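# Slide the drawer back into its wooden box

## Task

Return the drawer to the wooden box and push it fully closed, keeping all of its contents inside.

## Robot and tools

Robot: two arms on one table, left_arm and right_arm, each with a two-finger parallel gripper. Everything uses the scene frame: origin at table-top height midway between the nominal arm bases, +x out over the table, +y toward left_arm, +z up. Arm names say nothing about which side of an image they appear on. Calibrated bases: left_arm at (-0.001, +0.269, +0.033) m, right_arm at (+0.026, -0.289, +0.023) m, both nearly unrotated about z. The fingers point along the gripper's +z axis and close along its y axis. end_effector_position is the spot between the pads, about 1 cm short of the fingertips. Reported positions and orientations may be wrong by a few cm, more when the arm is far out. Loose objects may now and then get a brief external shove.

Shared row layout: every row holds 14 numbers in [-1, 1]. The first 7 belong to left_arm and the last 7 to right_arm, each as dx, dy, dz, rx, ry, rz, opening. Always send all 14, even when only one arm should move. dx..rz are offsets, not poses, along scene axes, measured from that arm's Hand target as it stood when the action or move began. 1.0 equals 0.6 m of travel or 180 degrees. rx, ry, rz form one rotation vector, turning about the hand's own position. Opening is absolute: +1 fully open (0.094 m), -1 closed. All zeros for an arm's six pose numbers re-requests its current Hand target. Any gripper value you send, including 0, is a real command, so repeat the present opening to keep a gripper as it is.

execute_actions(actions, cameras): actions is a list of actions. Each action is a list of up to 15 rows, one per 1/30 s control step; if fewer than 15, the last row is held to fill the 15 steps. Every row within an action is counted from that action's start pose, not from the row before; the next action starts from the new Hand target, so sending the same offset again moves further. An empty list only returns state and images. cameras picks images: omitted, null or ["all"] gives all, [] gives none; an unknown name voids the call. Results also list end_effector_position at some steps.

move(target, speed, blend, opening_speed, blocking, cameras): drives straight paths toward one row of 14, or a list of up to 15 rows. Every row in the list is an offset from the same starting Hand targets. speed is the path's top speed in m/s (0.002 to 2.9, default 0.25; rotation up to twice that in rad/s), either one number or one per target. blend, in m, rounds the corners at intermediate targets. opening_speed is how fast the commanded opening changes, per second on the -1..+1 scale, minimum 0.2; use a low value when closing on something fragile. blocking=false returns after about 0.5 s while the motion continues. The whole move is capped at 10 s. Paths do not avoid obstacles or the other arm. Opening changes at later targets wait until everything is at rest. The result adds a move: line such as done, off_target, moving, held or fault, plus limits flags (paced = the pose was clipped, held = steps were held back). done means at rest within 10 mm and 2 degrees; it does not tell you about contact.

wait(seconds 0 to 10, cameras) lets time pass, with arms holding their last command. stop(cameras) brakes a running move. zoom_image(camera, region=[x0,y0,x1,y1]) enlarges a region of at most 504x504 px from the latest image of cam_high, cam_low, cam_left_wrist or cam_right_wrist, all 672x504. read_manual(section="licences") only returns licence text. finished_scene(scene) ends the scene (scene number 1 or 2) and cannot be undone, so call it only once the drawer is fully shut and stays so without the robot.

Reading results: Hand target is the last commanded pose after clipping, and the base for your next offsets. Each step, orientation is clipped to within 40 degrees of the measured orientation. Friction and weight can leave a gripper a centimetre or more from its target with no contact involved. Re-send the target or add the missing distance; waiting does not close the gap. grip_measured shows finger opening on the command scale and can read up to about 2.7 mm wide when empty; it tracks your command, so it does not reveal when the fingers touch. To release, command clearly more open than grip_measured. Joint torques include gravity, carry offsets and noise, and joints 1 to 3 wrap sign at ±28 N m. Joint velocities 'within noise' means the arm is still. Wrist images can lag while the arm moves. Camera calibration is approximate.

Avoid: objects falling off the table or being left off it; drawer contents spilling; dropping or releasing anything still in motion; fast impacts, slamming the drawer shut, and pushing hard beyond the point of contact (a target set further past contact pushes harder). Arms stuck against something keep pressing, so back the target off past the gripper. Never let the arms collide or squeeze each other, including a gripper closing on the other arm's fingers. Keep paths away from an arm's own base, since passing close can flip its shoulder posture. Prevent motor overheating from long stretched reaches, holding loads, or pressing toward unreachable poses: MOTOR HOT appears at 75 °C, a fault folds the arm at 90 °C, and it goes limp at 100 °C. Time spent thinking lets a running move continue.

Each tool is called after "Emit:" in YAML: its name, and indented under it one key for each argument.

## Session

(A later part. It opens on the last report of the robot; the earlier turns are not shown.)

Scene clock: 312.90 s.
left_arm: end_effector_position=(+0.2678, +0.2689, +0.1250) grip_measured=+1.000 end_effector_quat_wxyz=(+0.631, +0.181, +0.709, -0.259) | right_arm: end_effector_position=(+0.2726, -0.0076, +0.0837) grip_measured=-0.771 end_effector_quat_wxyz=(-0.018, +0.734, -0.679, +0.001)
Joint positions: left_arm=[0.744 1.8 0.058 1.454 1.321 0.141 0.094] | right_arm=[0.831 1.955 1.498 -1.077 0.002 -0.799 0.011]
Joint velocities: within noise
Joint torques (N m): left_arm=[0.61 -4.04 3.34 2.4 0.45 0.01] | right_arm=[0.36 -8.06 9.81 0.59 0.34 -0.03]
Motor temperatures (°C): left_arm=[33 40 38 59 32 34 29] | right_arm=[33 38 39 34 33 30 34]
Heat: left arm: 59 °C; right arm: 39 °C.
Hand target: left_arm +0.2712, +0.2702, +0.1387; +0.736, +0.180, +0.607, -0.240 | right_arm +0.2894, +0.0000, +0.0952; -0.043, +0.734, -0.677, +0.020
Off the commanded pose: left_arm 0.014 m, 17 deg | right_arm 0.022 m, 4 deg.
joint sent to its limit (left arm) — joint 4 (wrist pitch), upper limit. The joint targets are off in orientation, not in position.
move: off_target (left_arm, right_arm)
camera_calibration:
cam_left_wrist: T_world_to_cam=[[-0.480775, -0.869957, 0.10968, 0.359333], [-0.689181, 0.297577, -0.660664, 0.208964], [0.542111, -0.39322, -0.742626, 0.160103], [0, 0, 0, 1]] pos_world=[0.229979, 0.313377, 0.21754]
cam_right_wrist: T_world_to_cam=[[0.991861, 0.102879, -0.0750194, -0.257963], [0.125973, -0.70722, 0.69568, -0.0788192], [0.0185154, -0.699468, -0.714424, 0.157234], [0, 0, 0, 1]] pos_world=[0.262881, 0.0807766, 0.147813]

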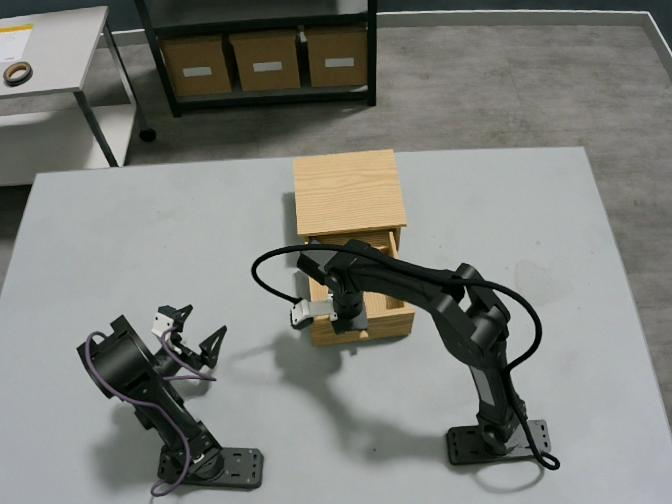

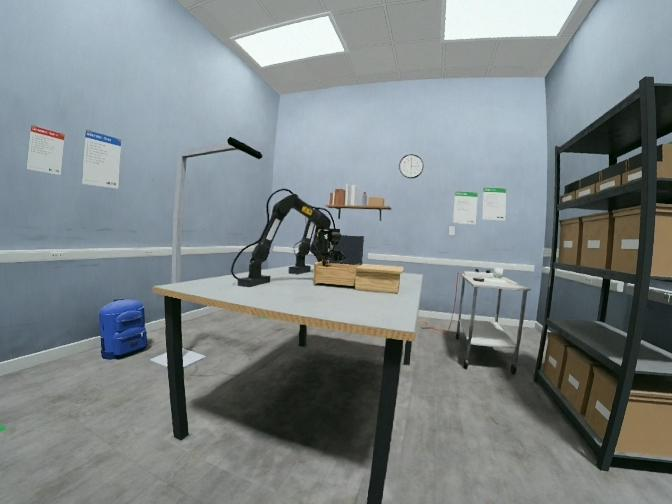

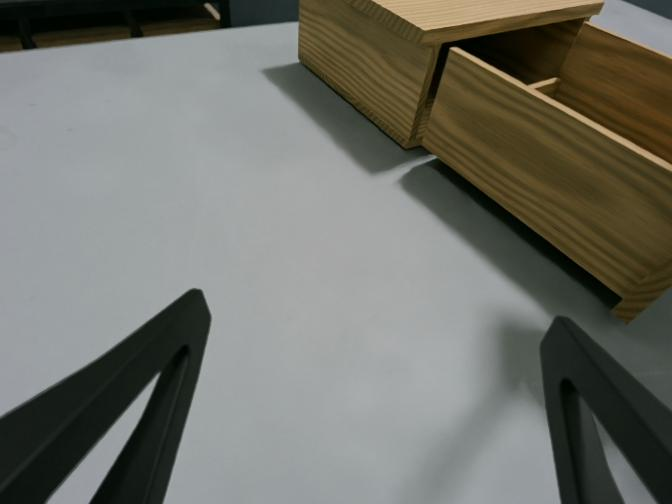

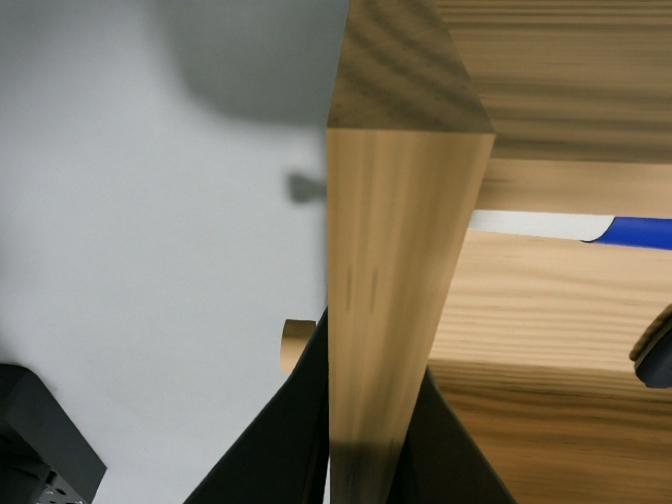

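Emit:
move:
  target: [0,0,0,0,0,0,1,0,-0.01,0.003,0,0,-0.004,-1]
  speed: 0.08

Emit:
zoom_image:
  camera: "cam_high"
  region: [370, 215, 415, 260]

Emit:
zoom_image:
  camera: "cam_left_wrist"
  region: [400, 30, 480, 160]

Scene clock: 356.57 s.
left_arm: end_effector_position=(+0.2676, +0.2687, +0.1250) grip_measured=+1.000 end_effector_quat_wxyz=(+0.631, +0.182, +0.708, -0.259) | right_arm: end_effector_position=(+0.2726, -0.0076, +0.0837) grip_measured=-0.771 end_effector_quat_wxyz=(-0.018, +0.734, -0.679, +0.001)
Joint positions: left_arm=[0.744 1.8 0.058 1.454 1.323 0.142 0.094] | right_arm=[0.831 1.955 1.498 -1.077 0.002 -0.799 0.011]
Joint velocities: within noise
Joint torques (N m): left_arm=[0.61 -4.01 3.36 2.4 0.45 0] | right_arm=[-0.59 -9.22 8.47 0.59 0.34 0.01]
Motor temperatures (°C): left_arm=[33 40 38 61 32 34 29] | right_arm=[33 37 42 33 33 30 35]
Heat: left arm: 61 °C; right arm: 42 °C.
Hand target: left_arm +0.2712, +0.2702, +0.1387; +0.736, +0.180, +0.607, -0.240 | right_arm +0.2894, -0.0060, +0.0970; -0.043, +0.730, -0.682, +0.021
Off the commanded pose: left_arm 0.014 m, 17 deg | right_arm 0.022 m, 4 deg.
joint sent to its limit (left arm) — joint 4 (wrist pitch), upper limit. The joint targets are off in orientation, not in position.
move: off_target (left_arm, right_arm)
camera_calibration:
cam_left_wrist: T_world_to_cam=[[-0.482306, -0.869283, 0.108297, 0.35941], [-0.687868, 0.299269, -0.661268, 0.208282], [0.542419, -0.393428, -0.742291, 0.160088], [0, 0, 0, 1]] pos_world=[0.229781, 0.31308, 0.217639]
cam_right_wrist: T_world_to_cam=[[0.991861, 0.102879, -0.0750194, -0.257963], [0.125973, -0.70722, 0.69568, -0.0788192], [0.0185154, -0.699468, -0.714424, 0.157234], [0, 0, 0, 1]] pos_world=[0.262881, 0.0807766, 0.147813]

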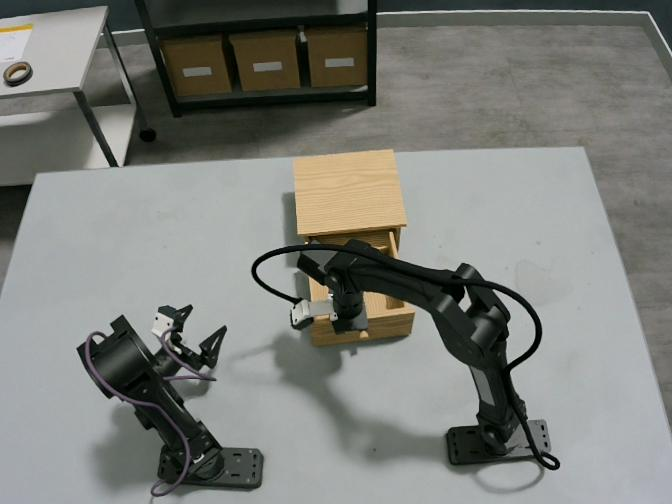

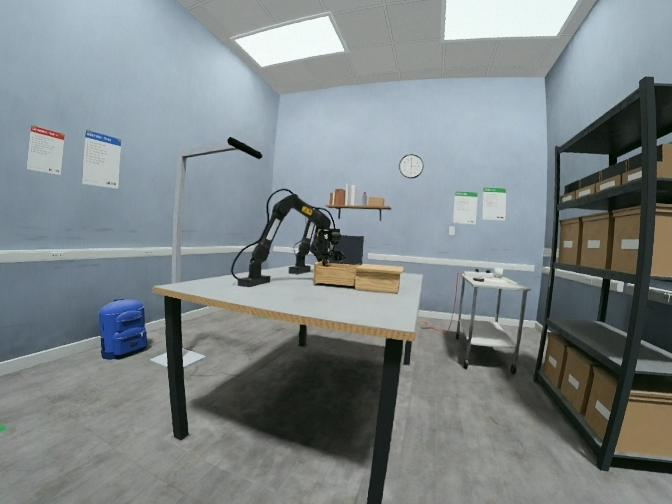

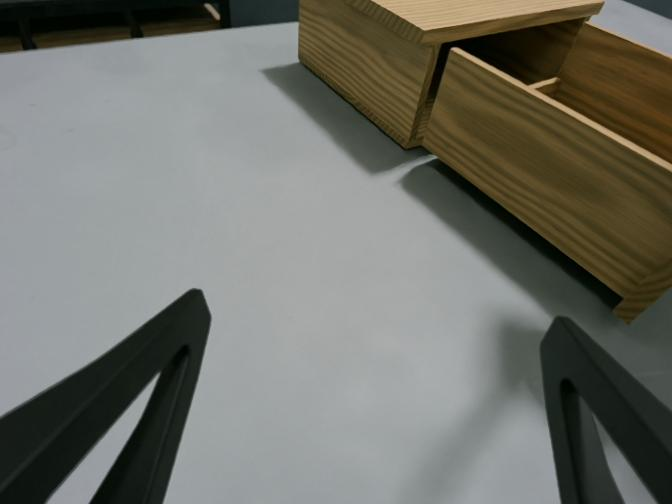

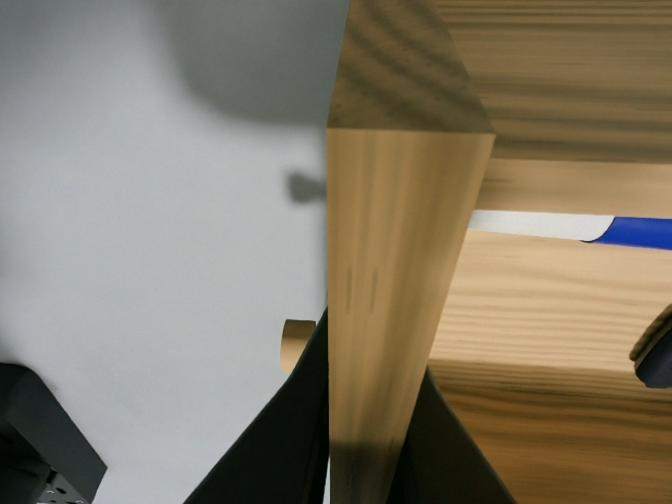

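Scaled by 11.200 from the camera's 672x504 image, which has a finer 960x720 frame.

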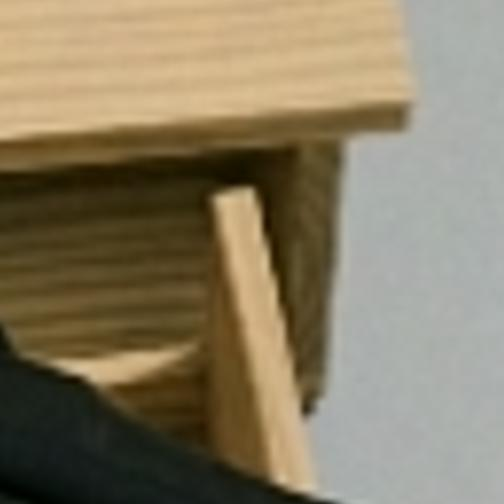

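Scaled by 3.877 from the camera's 672x504 image, which has a finer 960x720 frame.

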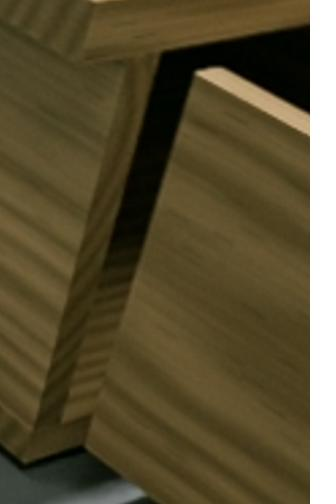

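Emit:
move:
  target: [0,0,0,0,0,0,1,0.012,-0.007,0.002,0,0,-0.002,-1]
  speed: 0.08
  cameras: ["cam_high","cam_left_wrist","cam_low"]

Emit:
zoom_image:
  camera: "cam_high"
  region: [370, 215, 415, 260]

Emit:
zoom_image:
  camera: "cam_left_wrist"
  region: [400, 30, 480, 160]

Emit:
zoom_image:
  camera: "cam_low"
  region: [340, 258, 375, 294]

Scene clock: 365.40 s.
left_arm: end_effector_position=(+0.2676, +0.2687, +0.1250) grip_measured=+1.000 end_effector_quat_wxyz=(+0.631, +0.182, +0.708, -0.259) | right_arm: end_effector_position=(+0.2811, -0.0174, +0.0836) grip_measured=-0.771 end_effector_quat_wxyz=(-0.015, +0.722, -0.691, +0.002)
Joint positions: left_arm=[0.744 1.8 0.058 1.454 1.323 0.142 0.094] | right_arm=[0.797 1.955 1.498 -1.083 0.004 -0.799 0.011]
Joint velocities: within noise
Joint torques (N m): left_arm=[0.61 -4.03 3.36 2.4 0.45 -0.01] | right_arm=[-0.32 -8.88 9.43 0.57 0.32 -0.16]
Motor temperatures (°C): left_arm=[33 40 38 61 32 34 29] | right_arm=[33 37 41 33 33 30 35]
Heat: left arm: 61 °C; right arm: 41 °C.
Hand target: left_arm +0.2712, +0.2702, +0.1387; +0.736, +0.180, +0.607, -0.240 | right_arm +0.2966, -0.0102, +0.0982; -0.043, +0.728, -0.684, +0.021
Off the commanded pose: left_arm 0.014 m, 17 deg | right_arm 0.023 m, 4 deg.
joint sent to its limit (left arm) — joint 4 (wrist pitch), upper limit. The joint targets are off in orientation, not in position.
move: off_target (left_arm, right_arm)
camera_calibration:
cam_left_wrist: T_world_to_cam=[[-0.482306, -0.869283, 0.108297, 0.35941], [-0.687868, 0.299269, -0.661268, 0.208282], [0.542419, -0.393428, -0.742291, 0.160088], [0, 0, 0, 1]] pos_world=[0.229781, 0.31308, 0.217639]
Images, in order (width x height): cam_high 672x504, cam_low 672x504, cam_left_wrist 672x504.

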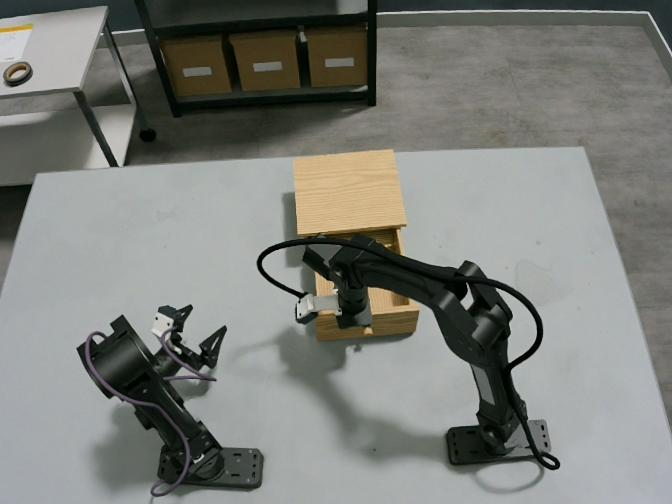

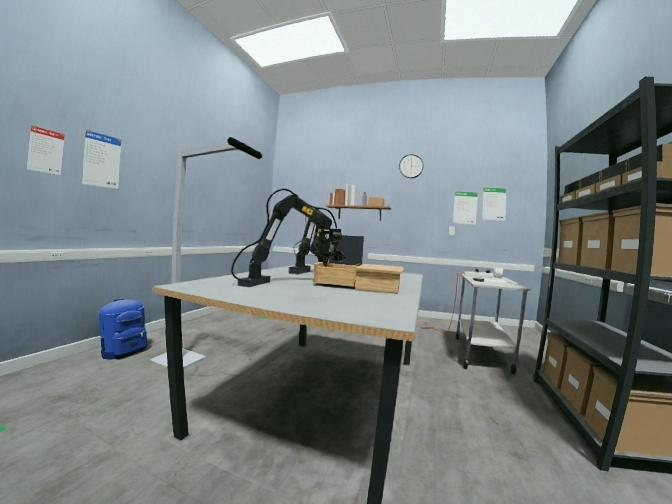

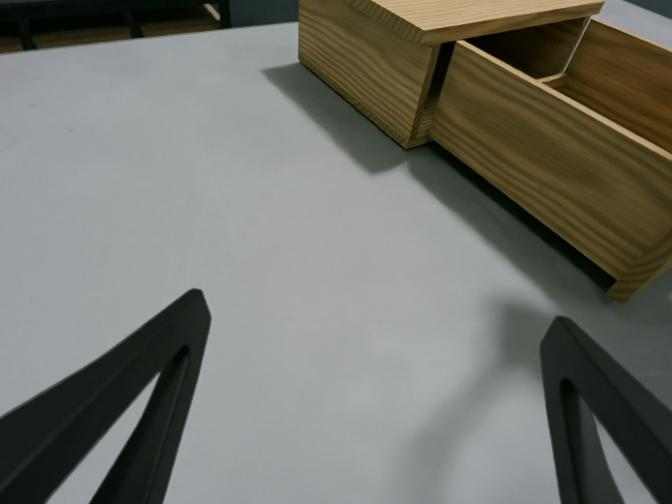

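Scaled by 11.200 from the camera's 672x504 image, which has a finer 960x720 frame.

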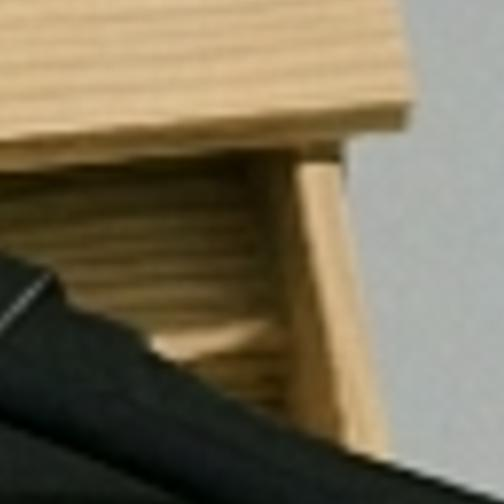

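Scaled by 3.877 from the camera's 672x504 image, which has a finer 960x720 frame.

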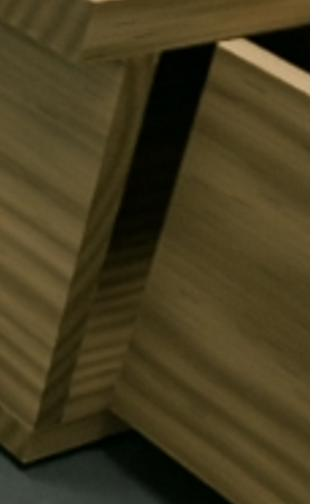

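Scaled by 14.000 from the camera's 672x504 image, which has a finer 960x720 frame.

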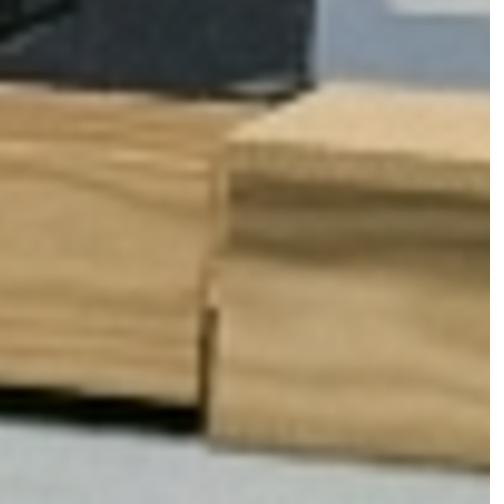

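Emit:
move:
  target: [0,0,0,0,0,0,1,-0.004,0.016,0,0,0,-0.001,-1]
  speed: 0.08
  cameras: ["cam_high","cam_left_wrist","cam_low"]

Emit:
zoom_image:
  camera: "cam_high"
  region: [370, 215, 415, 260]

Emit:
zoom_image:
  camera: "cam_left_wrist"
  region: [400, 30, 480, 160]

Scene clock: 377.97 s.
left_arm: end_effector_position=(+0.2676, +0.2687, +0.1250) grip_measured=+1.000 end_effector_quat_wxyz=(+0.631, +0.183, +0.708, -0.258) | right_arm: end_effector_position=(+0.2773, -0.0083, +0.0862) grip_measured=-0.771 end_effector_quat_wxyz=(-0.018, +0.731, -0.682, +0.002)
Joint positions: left_arm=[0.744 1.8 0.058 1.454 1.323 0.144 0.094] | right_arm=[0.822 1.965 1.521 -1.092 0.005 -0.799 0.011]
Joint velocities: within noise
Joint torques (N m): left_arm=[0.62 -4.03 3.37 2.39 0.45 -0.01] | right_arm=[0.24 -8.13 9.95 0.58 0.32 0.11]
Motor temperatures (°C): left_arm=[33 40 38 62 32 34 29] | right_arm=[33 37 41 33 33 30 35]
Heat: left arm: 62 °C; right arm: 41 °C.
Hand target: left_arm +0.2712, +0.2702, +0.1387; +0.736, +0.180, +0.607, -0.240 | right_arm +0.2942, -0.0006, +0.0982; -0.043, +0.727, -0.685, +0.021
Off the commanded pose: left_arm 0.014 m, 17 deg | right_arm 0.022 m, 4 deg.
joint sent to its limit (left arm) — joint 4 (wrist pitch), upper limit. The joint targets are off in orientation, not in position.
move: off_target (left_arm, right_arm)
camera_calibration:
cam_left_wrist: T_world_to_cam=[[-0.482461, -0.869371, 0.106892, 0.359646], [-0.687315, 0.300099, -0.661466, 0.2079], [0.542981, -0.3926, -0.742318, 0.15972], [0, 0, 0, 1]] pos_world=[0.229682, 0.312981, 0.217639]
Images, in order (width x height): cam_high 672x504, cam_low 672x504, cam_left_wrist 672x504.

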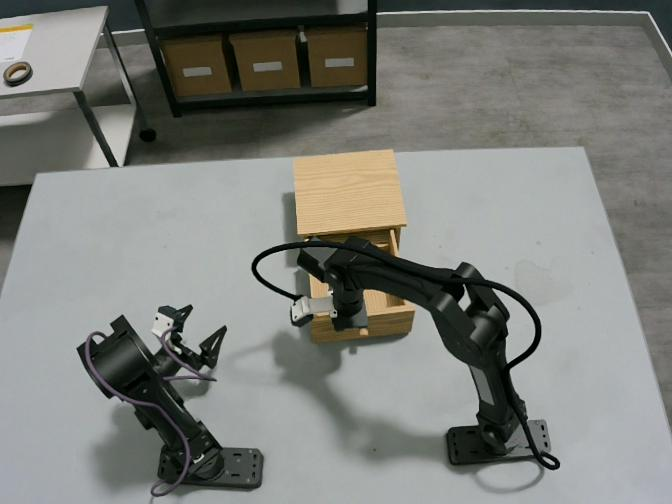

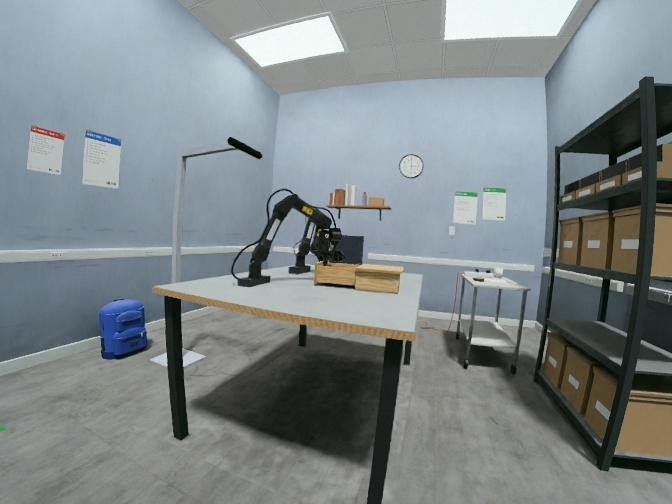

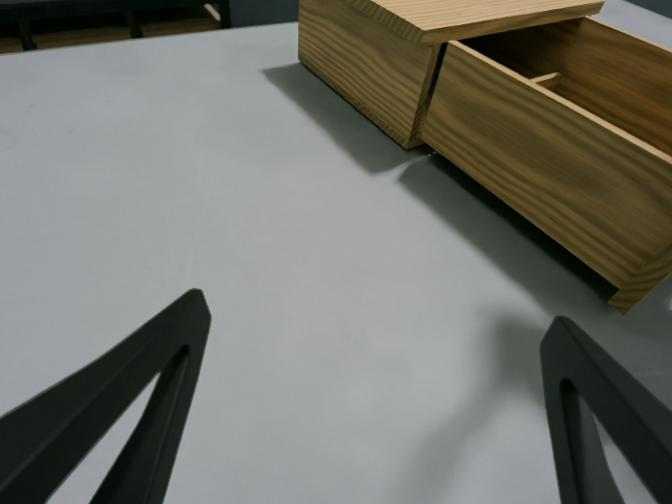

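Scaled by 11.200 from the camera's 672x504 image, which has a finer 960x720 frame.

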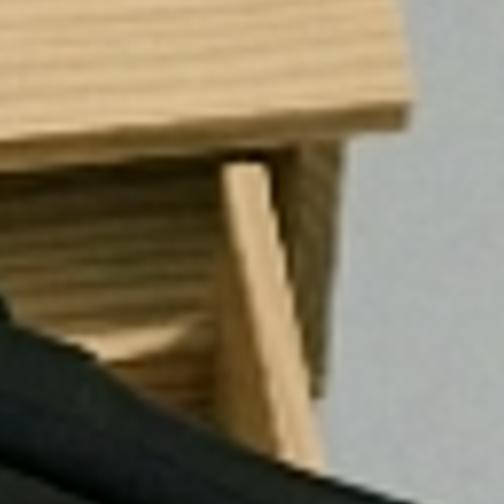

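Scaled by 3.877 from the camera's 672x504 image, which has a finer 960x720 frame.

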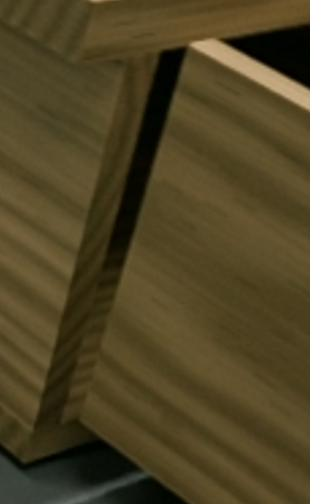

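Emit:
move:
  target: [0,0,0,0,0,0,1,0.035,0.003,0,0,0,0,-1]
  speed: 0.06
  cameras: ["cam_high","cam_left_wrist","cam_low"]

Emit:
zoom_image:
  camera: "cam_high"
  region: [280, 200, 430, 370]

Emit:
zoom_image:
  camera: "cam_left_wrist"
  region: [390, 10, 490, 160]

Scene clock: 387.00 s.
left_arm: end_effector_position=(+0.2676, +0.2687, +0.1250) grip_measured=+1.000 end_effector_quat_wxyz=(+0.631, +0.183, +0.708, -0.258) | right_arm: end_effector_position=(+0.2866, -0.0060, +0.0861) grip_measured=-0.771 end_effector_quat_wxyz=(-0.005, +0.725, -0.689, +0.000)
Joint positions: left_arm=[0.744 1.8 0.058 1.454 1.323 0.144 0.094] | right_arm=[0.805 2.02 1.601 -1.143 -0.001 -0.799 0.011]
Joint velocities: within noise
Joint torques (N m): left_arm=[0.61 -4.03 3.36 2.39 0.45 -0.02] | right_arm=[-1.51 -8.36 10.43 0.75 0.34 -0.29]
Motor temperatures (°C): left_arm=[33 40 38 62 32 34 29] | right_arm=[33 38 42 32 33 30 35]
Heat: left arm: 62 °C; right arm: 42 °C.
Hand target: left_arm +0.2712, +0.2702, +0.1387; +0.736, +0.180, +0.607, -0.240 | right_arm +0.3152, +0.0012, +0.0982; -0.043, +0.727, -0.685, +0.021
Off the commanded pose: left_arm 0.014 m, 17 deg | right_arm 0.032 m, 5 deg.
joint sent to its limit (left arm) — joint 4 (wrist pitch), upper limit. The joint targets are off in orientation, not in position.
move: off_target (left_arm, right_arm)
camera_calibration:
cam_left_wrist: T_world_to_cam=[[-0.482461, -0.869371, 0.106892, 0.359646], [-0.687315, 0.300099, -0.661466, 0.2079], [0.542981, -0.3926, -0.742318, 0.15972], [0, 0, 0, 1]] pos_world=[0.229682, 0.312981, 0.217639]
Images, in order (width x height): cam_high 672x504, cam_low 672x504, cam_left_wrist 672x504.

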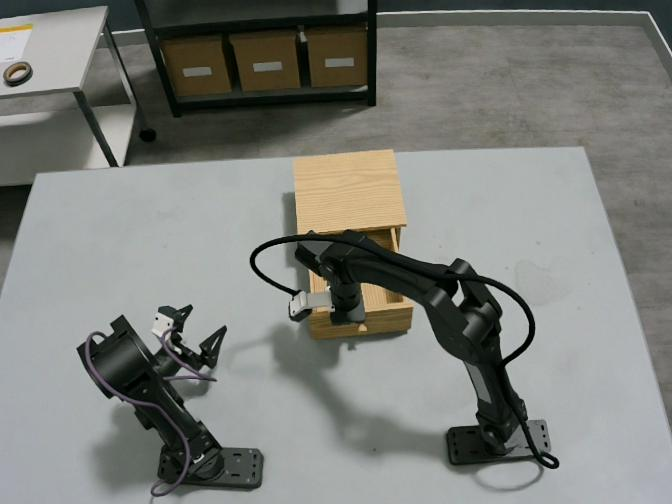

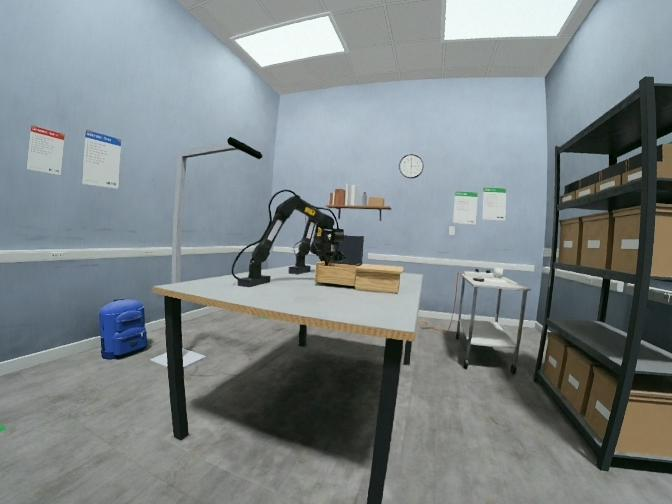

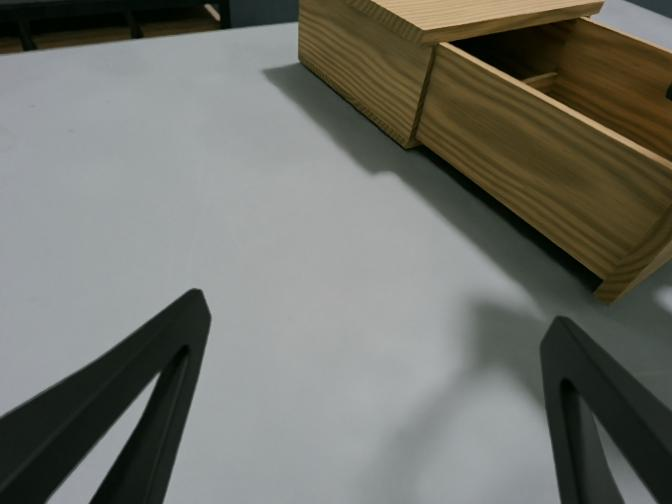

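Scaled by 2.965 from the camera's 672x504 image, which has a finer 960x720 frame.

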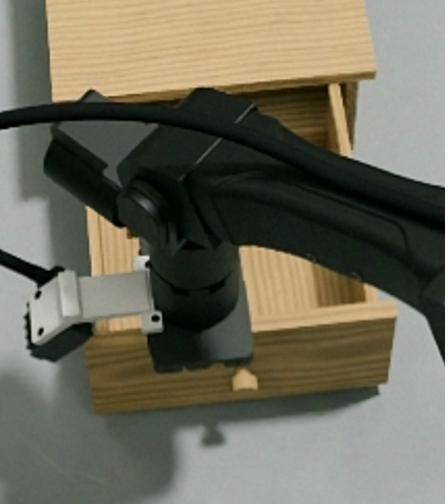

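Scaled by 3.360 from the camera's 672x504 image, which has a finer 960x720 frame.

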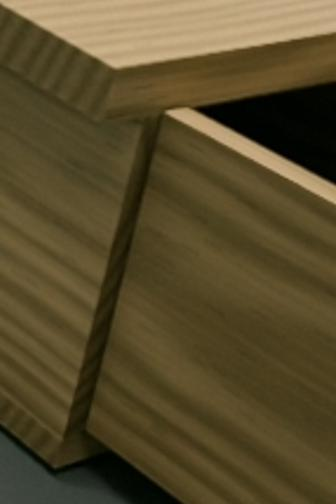

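Emit:
move:
  target: [0,0,0,0,0,0,1,-0.025,-0.007,0,0,0,0,-1]
  speed: 0.06
  cameras: ["cam_high","cam_left_wrist"]

Emit:
zoom_image:
  camera: "cam_high"
  region: [280, 200, 430, 370]

Emit:
zoom_image:
  camera: "cam_left_wrist"
  region: [390, 10, 490, 160]

Scene clock: 394.40 s.
left_arm: end_effector_position=(+0.2676, +0.2687, +0.1250) grip_measured=+1.000 end_effector_quat_wxyz=(+0.631, +0.183, +0.708, -0.258) | right_arm: end_effector_position=(+0.2862, -0.0056, +0.0861) grip_measured=-0.771 end_effector_quat_wxyz=(-0.005, +0.726, -0.688, +0.000)
Joint positions: left_arm=[0.744 1.8 0.058 1.454 1.323 0.145 0.094] | right_arm=[0.806 2.02 1.601 -1.143 -0.001 -0.799 0.011]
Joint velocities: within noise
Joint torques (N m): left_arm=[0.61 -4 3.37 2.39 0.45 -0.03] | right_arm=[0.31 -11.75 5 0.94 0.34 -0.06]
Motor temperatures (°C): left_arm=[33 40 38 63 32 34 29] | right_arm=[33 39 41 32 33 30 35]
Heat: left arm: 63 °C; right arm: 41 °C.
Hand target: left_arm +0.2712, +0.2702, +0.1387; +0.736, +0.180, +0.607, -0.240 | right_arm +0.3002, -0.0030, +0.0982; -0.043, +0.727, -0.685, +0.021
Off the commanded pose: left_arm 0.014 m, 17 deg | right_arm 0.019 m, 5 deg.
joint sent to its limit (left arm) — joint 4 (wrist pitch), upper limit. The joint targets are off in orientation, not in position.
move: off_target (left_arm, right_arm)
camera_calibration:
cam_left_wrist: T_world_to_cam=[[-0.482648, -0.869461, 0.105298, 0.359979], [-0.686634, 0.301016, -0.661757, 0.20755], [0.543676, -0.391697, -0.742287, 0.159232], [0, 0, 0, 1]] pos_world=[0.229684, 0.312883, 0.217639]
Images, in order (width x height): cam_high 672x504, cam_left_wrist 672x504.

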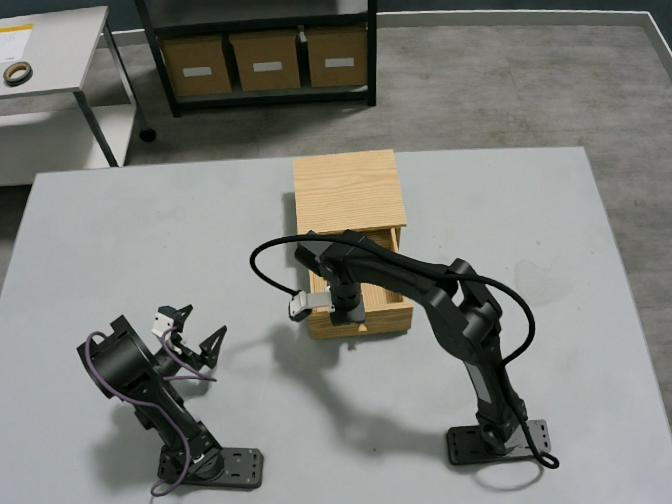

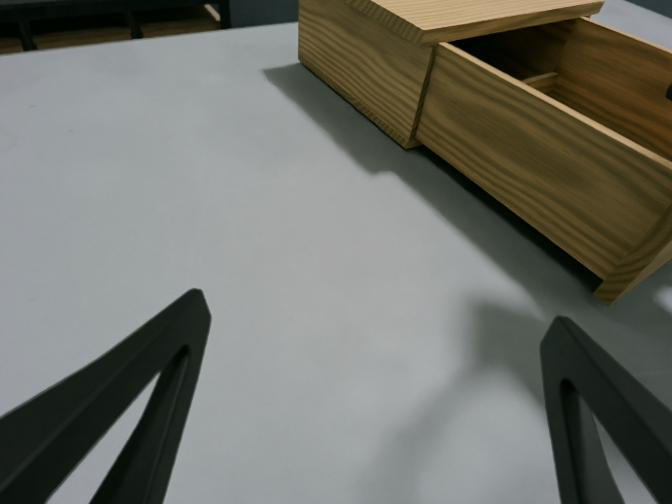

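Scaled by 2.965 from the camera's 672x504 image, which has a finer 960x720 frame.

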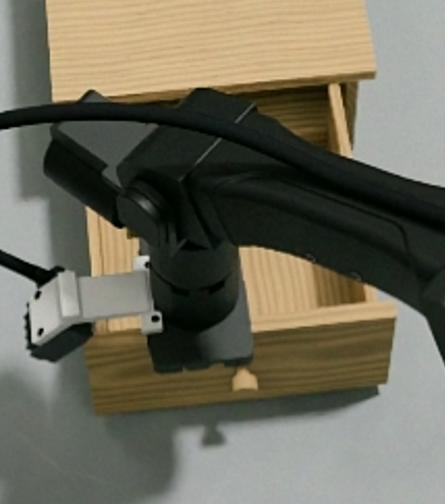

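Scaled by 3.360 from the camera's 672x504 image, which has a finer 960x720 frame.

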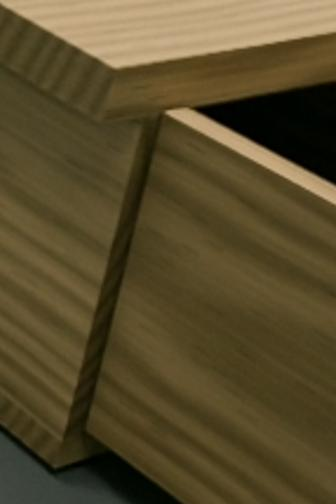

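Emit:
move:
  target: [0,0,0,0,0,0,1,-0.018,-0.006,0,0,0,0,-1]
  speed: 0.06
  cameras: ["cam_high","cam_left_wrist"]

Emit:
zoom_image:
  camera: "cam_high"
  region: [370, 215, 415, 260]

Emit:
zoom_image:
  camera: "cam_left_wrist"
  region: [390, 10, 490, 160]

Scene clock: 400.10 s.
left_arm: end_effector_position=(+0.2676, +0.2687, +0.1250) grip_measured=+1.000 end_effector_quat_wxyz=(+0.631, +0.183, +0.708, -0.258) | right_arm: end_effector_position=(+0.2780, -0.0140, +0.0746) grip_measured=-0.771 end_effector_quat_wxyz=(+0.010, +0.729, -0.684, +0.002)
Joint positions: left_arm=[0.744 1.8 0.058 1.454 1.323 0.145 0.094] | right_arm=[0.809 2.012 1.543 -1.121 0.004 -0.807 0.011]
Joint velocities: within noise
Joint torques (N m): left_arm=[0.62 -4 3.37 2.39 0.44 -0.04] | right_arm=[0.49 -14.02 5.07 0.83 0.32 0.11]
Motor temperatures (°C): left_arm=[33 40 38 63 32 34 29] | right_arm=[33 41 40 33 34 30 35]
Heat: left arm: 63 °C; right arm: 41 °C.
Hand target: left_arm +0.2712, +0.2702, +0.1387; +0.736, +0.180, +0.607, -0.240 | right_arm +0.2894, -0.0066, +0.0982; -0.043, +0.727, -0.685, +0.021
Off the commanded pose: left_arm 0.014 m, 17 deg | right_arm 0.027 m, 6 deg.
joint sent to its limit (left arm) — joint 4 (wrist pitch), upper limit. The joint targets are off in orientation, not in position.
move: off_target (left_arm, right_arm)
camera_calibration:
cam_left_wrist: T_world_to_cam=[[-0.482648, -0.869461, 0.105298, 0.359979], [-0.686634, 0.301016, -0.661757, 0.20755], [0.543676, -0.391697, -0.742287, 0.159232], [0, 0, 0, 1]] pos_world=[0.229684, 0.312883, 0.217639]
Images, in order (width x height): cam_high 672x504, cam_left_wrist 672x504.

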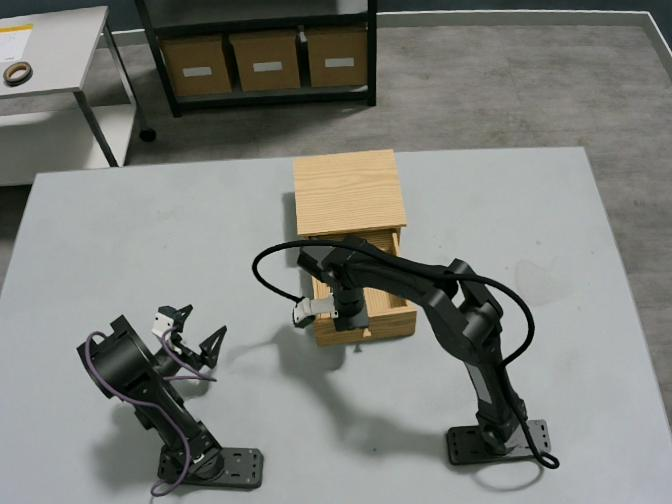

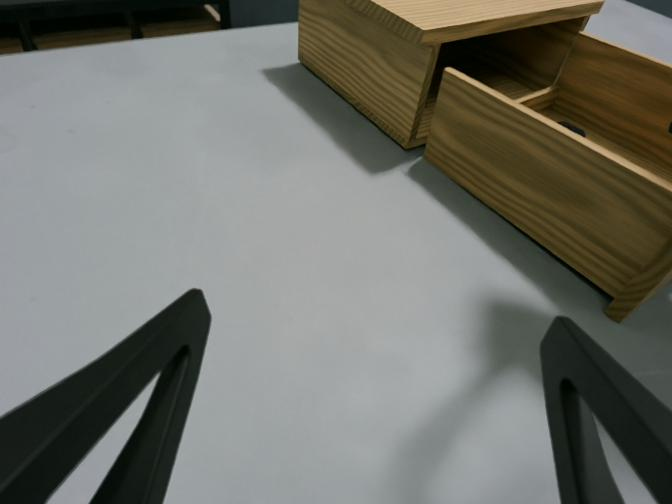

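Scaled by 11.200 from the camera's 672x504 image, which has a finer 960x720 frame.

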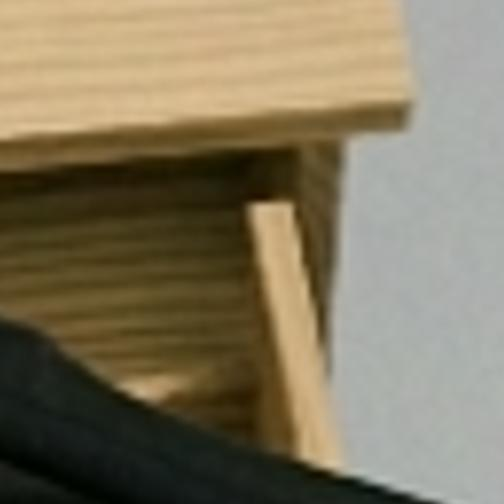

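Scaled by 3.360 from the camera's 672x504 image, which has a finer 960x720 frame.

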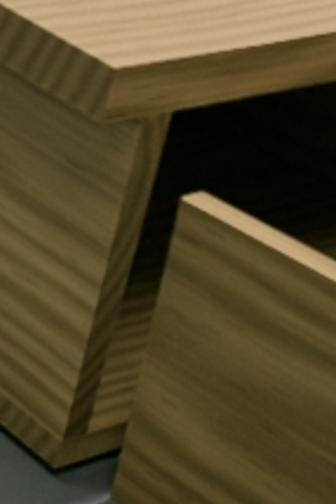

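Emit:
move:
  target: [0,0,0,0,0,0,1,0.008,0.0,0.006,0,0,-0.002,-1]
  speed: 0.06
  cameras: ["cam_high","cam_left_wrist"]

Emit:
zoom_image:
  camera: "cam_high"
  region: [370, 215, 415, 260]

Emit:
zoom_image:
  camera: "cam_left_wrist"
  region: [390, 10, 490, 160]

Scene clock: 411.17 s.
left_arm: end_effector_position=(+0.2676, +0.2687, +0.1250) grip_measured=+1.000 end_effector_quat_wxyz=(+0.631, +0.183, +0.708, -0.258) | right_arm: end_effector_position=(+0.2780, -0.0140, +0.0746) grip_measured=-0.771 end_effector_quat_wxyz=(+0.010, +0.729, -0.684, +0.002)
Joint positions: left_arm=[0.744 1.8 0.058 1.454 1.323 0.145 0.094] | right_arm=[0.809 2.012 1.543 -1.121 0.004 -0.807 0.011]
Joint velocities: within noise
Joint torques (N m): left_arm=[0.62 -4.01 3.38 2.4 0.44 -0.04] | right_arm=[-0.34 -13.48 7.06 0.68 0.32 0.08]
Motor temperatures (°C): left_arm=[33 39 38 63 32 34 29] | right_arm=[33 42 39 32 33 30 35]
Heat: left arm: 63 °C; right arm: 42 °C.
Hand target: left_arm +0.2712, +0.2702, +0.1387; +0.736, +0.180, +0.607, -0.240 | right_arm +0.2942, -0.0066, +0.1018; -0.043, +0.725, -0.688, +0.021
Off the commanded pose: left_arm 0.014 m, 17 deg | right_arm 0.033 m, 6 deg.
joint sent to its limit (left arm) — joint 4 (wrist pitch), upper limit. The joint targets are off in orientation, not in position.
move: off_target (left_arm, right_arm)
camera_calibration:
cam_left_wrist: T_world_to_cam=[[-0.482648, -0.869461, 0.105298, 0.359979], [-0.686634, 0.301016, -0.661757, 0.20755], [0.543676, -0.391697, -0.742287, 0.159232], [0, 0, 0, 1]] pos_world=[0.229684, 0.312883, 0.217639]
Images, in order (width x height): cam_high 672x504, cam_left_wrist 672x504.

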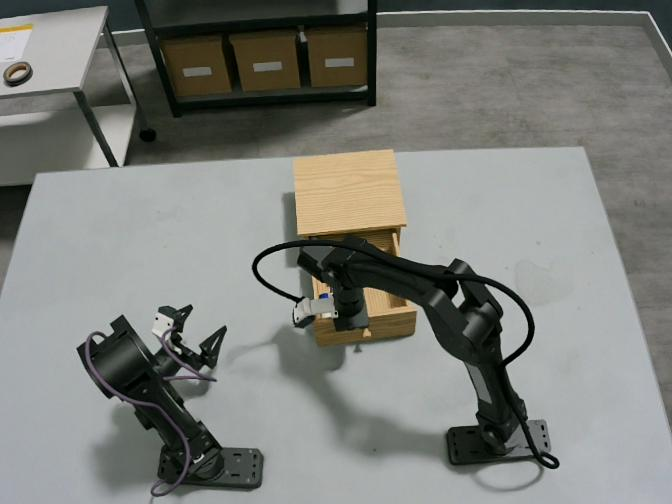

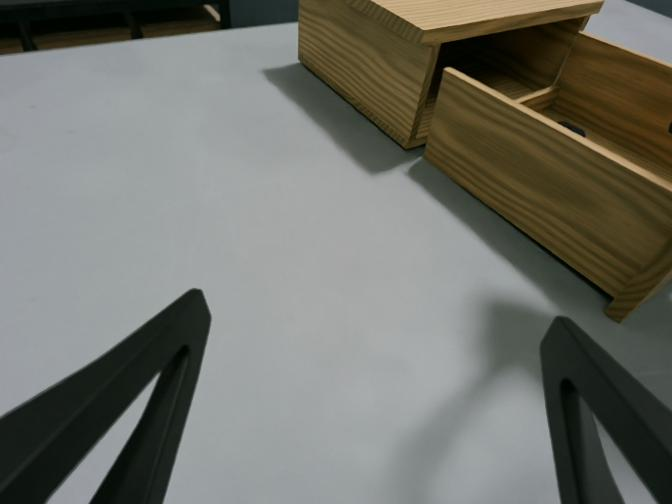

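Scaled by 11.200 from the camera's 672x504 image, which has a finer 960x720 frame.

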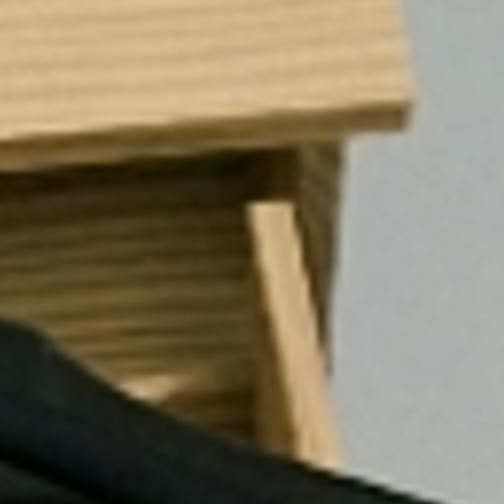

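Scaled by 3.360 from the camera's 672x504 image, which has a finer 960x720 frame.

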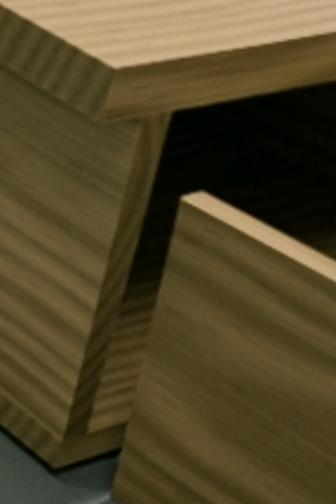

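Emit:
move:
  target: [0,0,0,0,0,0,1,0.0,0.0,0.009,0,0,0,-1]
  speed: 0.06
  cameras: ["cam_high","cam_left_wrist"]

Emit:
zoom_image:
  camera: "cam_high"
  region: [370, 215, 415, 260]

Emit:
zoom_image:
  camera: "cam_left_wrist"
  region: [390, 10, 490, 160]

Scene clock: 417.70 s.
left_arm: end_effector_position=(+0.2676, +0.2687, +0.1250) grip_measured=+1.000 end_effector_quat_wxyz=(+0.631, +0.183, +0.708, -0.258) | right_arm: end_effector_position=(+0.2780, -0.0140, +0.0746) grip_measured=-0.771 end_effector_quat_wxyz=(+0.010, +0.729, -0.684, +0.002)
Joint positions: left_arm=[0.744 1.8 0.058 1.454 1.323 0.145 0.094] | right_arm=[0.809 2.012 1.543 -1.121 0.004 -0.807 0.011]
Joint velocities: within noise
Joint torques (N m): left_arm=[0.64 -3.99 3.38 2.4 0.45 -0.04] | right_arm=[-0.31 -13.78 8.24 0.51 0.32 0.09]
Motor temperatures (°C): left_arm=[33 39 38 64 32 34 29] | right_arm=[32 42 39 32 34 30 35]
Heat: left arm: 64 °C; right arm: 42 °C.
Hand target: left_arm +0.2712, +0.2702, +0.1387; +0.736, +0.180, +0.607, -0.240 | right_arm +0.2942, -0.0066, +0.1072; -0.043, +0.725, -0.688, +0.021
Off the commanded pose: left_arm 0.014 m, 17 deg | right_arm 0.037 m, 6 deg.
joint sent to its limit (left arm) — joint 4 (wrist pitch), upper limit. The joint targets are off in orientation, not in position.
move: off_target (left_arm, right_arm)
camera_calibration:
cam_left_wrist: T_world_to_cam=[[-0.482648, -0.869461, 0.105298, 0.359979], [-0.686634, 0.301016, -0.661757, 0.20755], [0.543676, -0.391697, -0.742287, 0.159232], [0, 0, 0, 1]] pos_world=[0.229684, 0.312883, 0.217639]
Images, in order (width x height): cam_high 672x504, cam_left_wrist 672x504.

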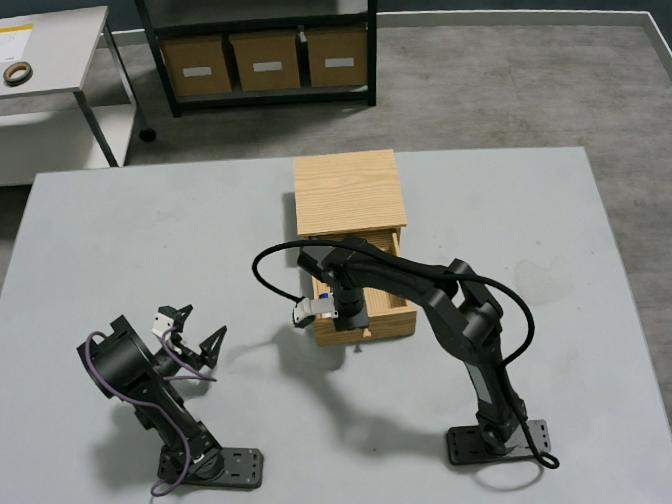

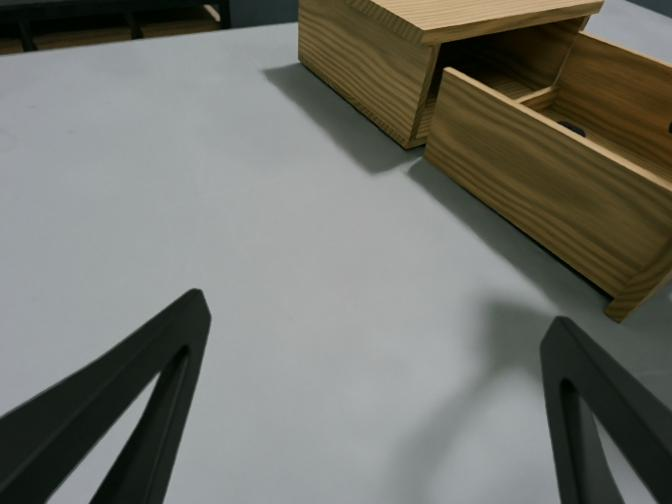

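Scaled by 11.200 from the camera's 672x504 image, which has a finer 960x720 frame.

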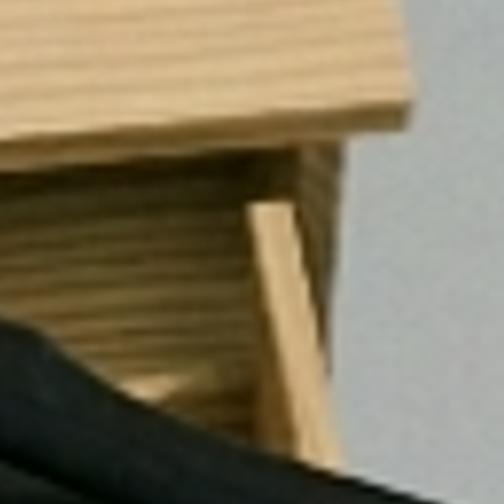

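Scaled by 3.360 from the camera's 672x504 image, which has a finer 960x720 frame.

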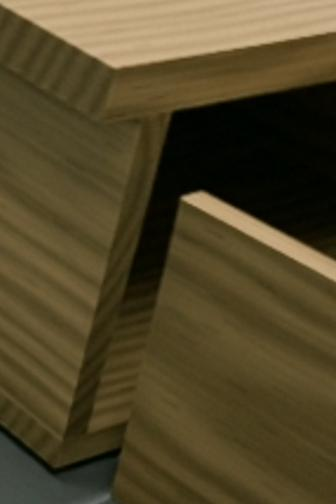

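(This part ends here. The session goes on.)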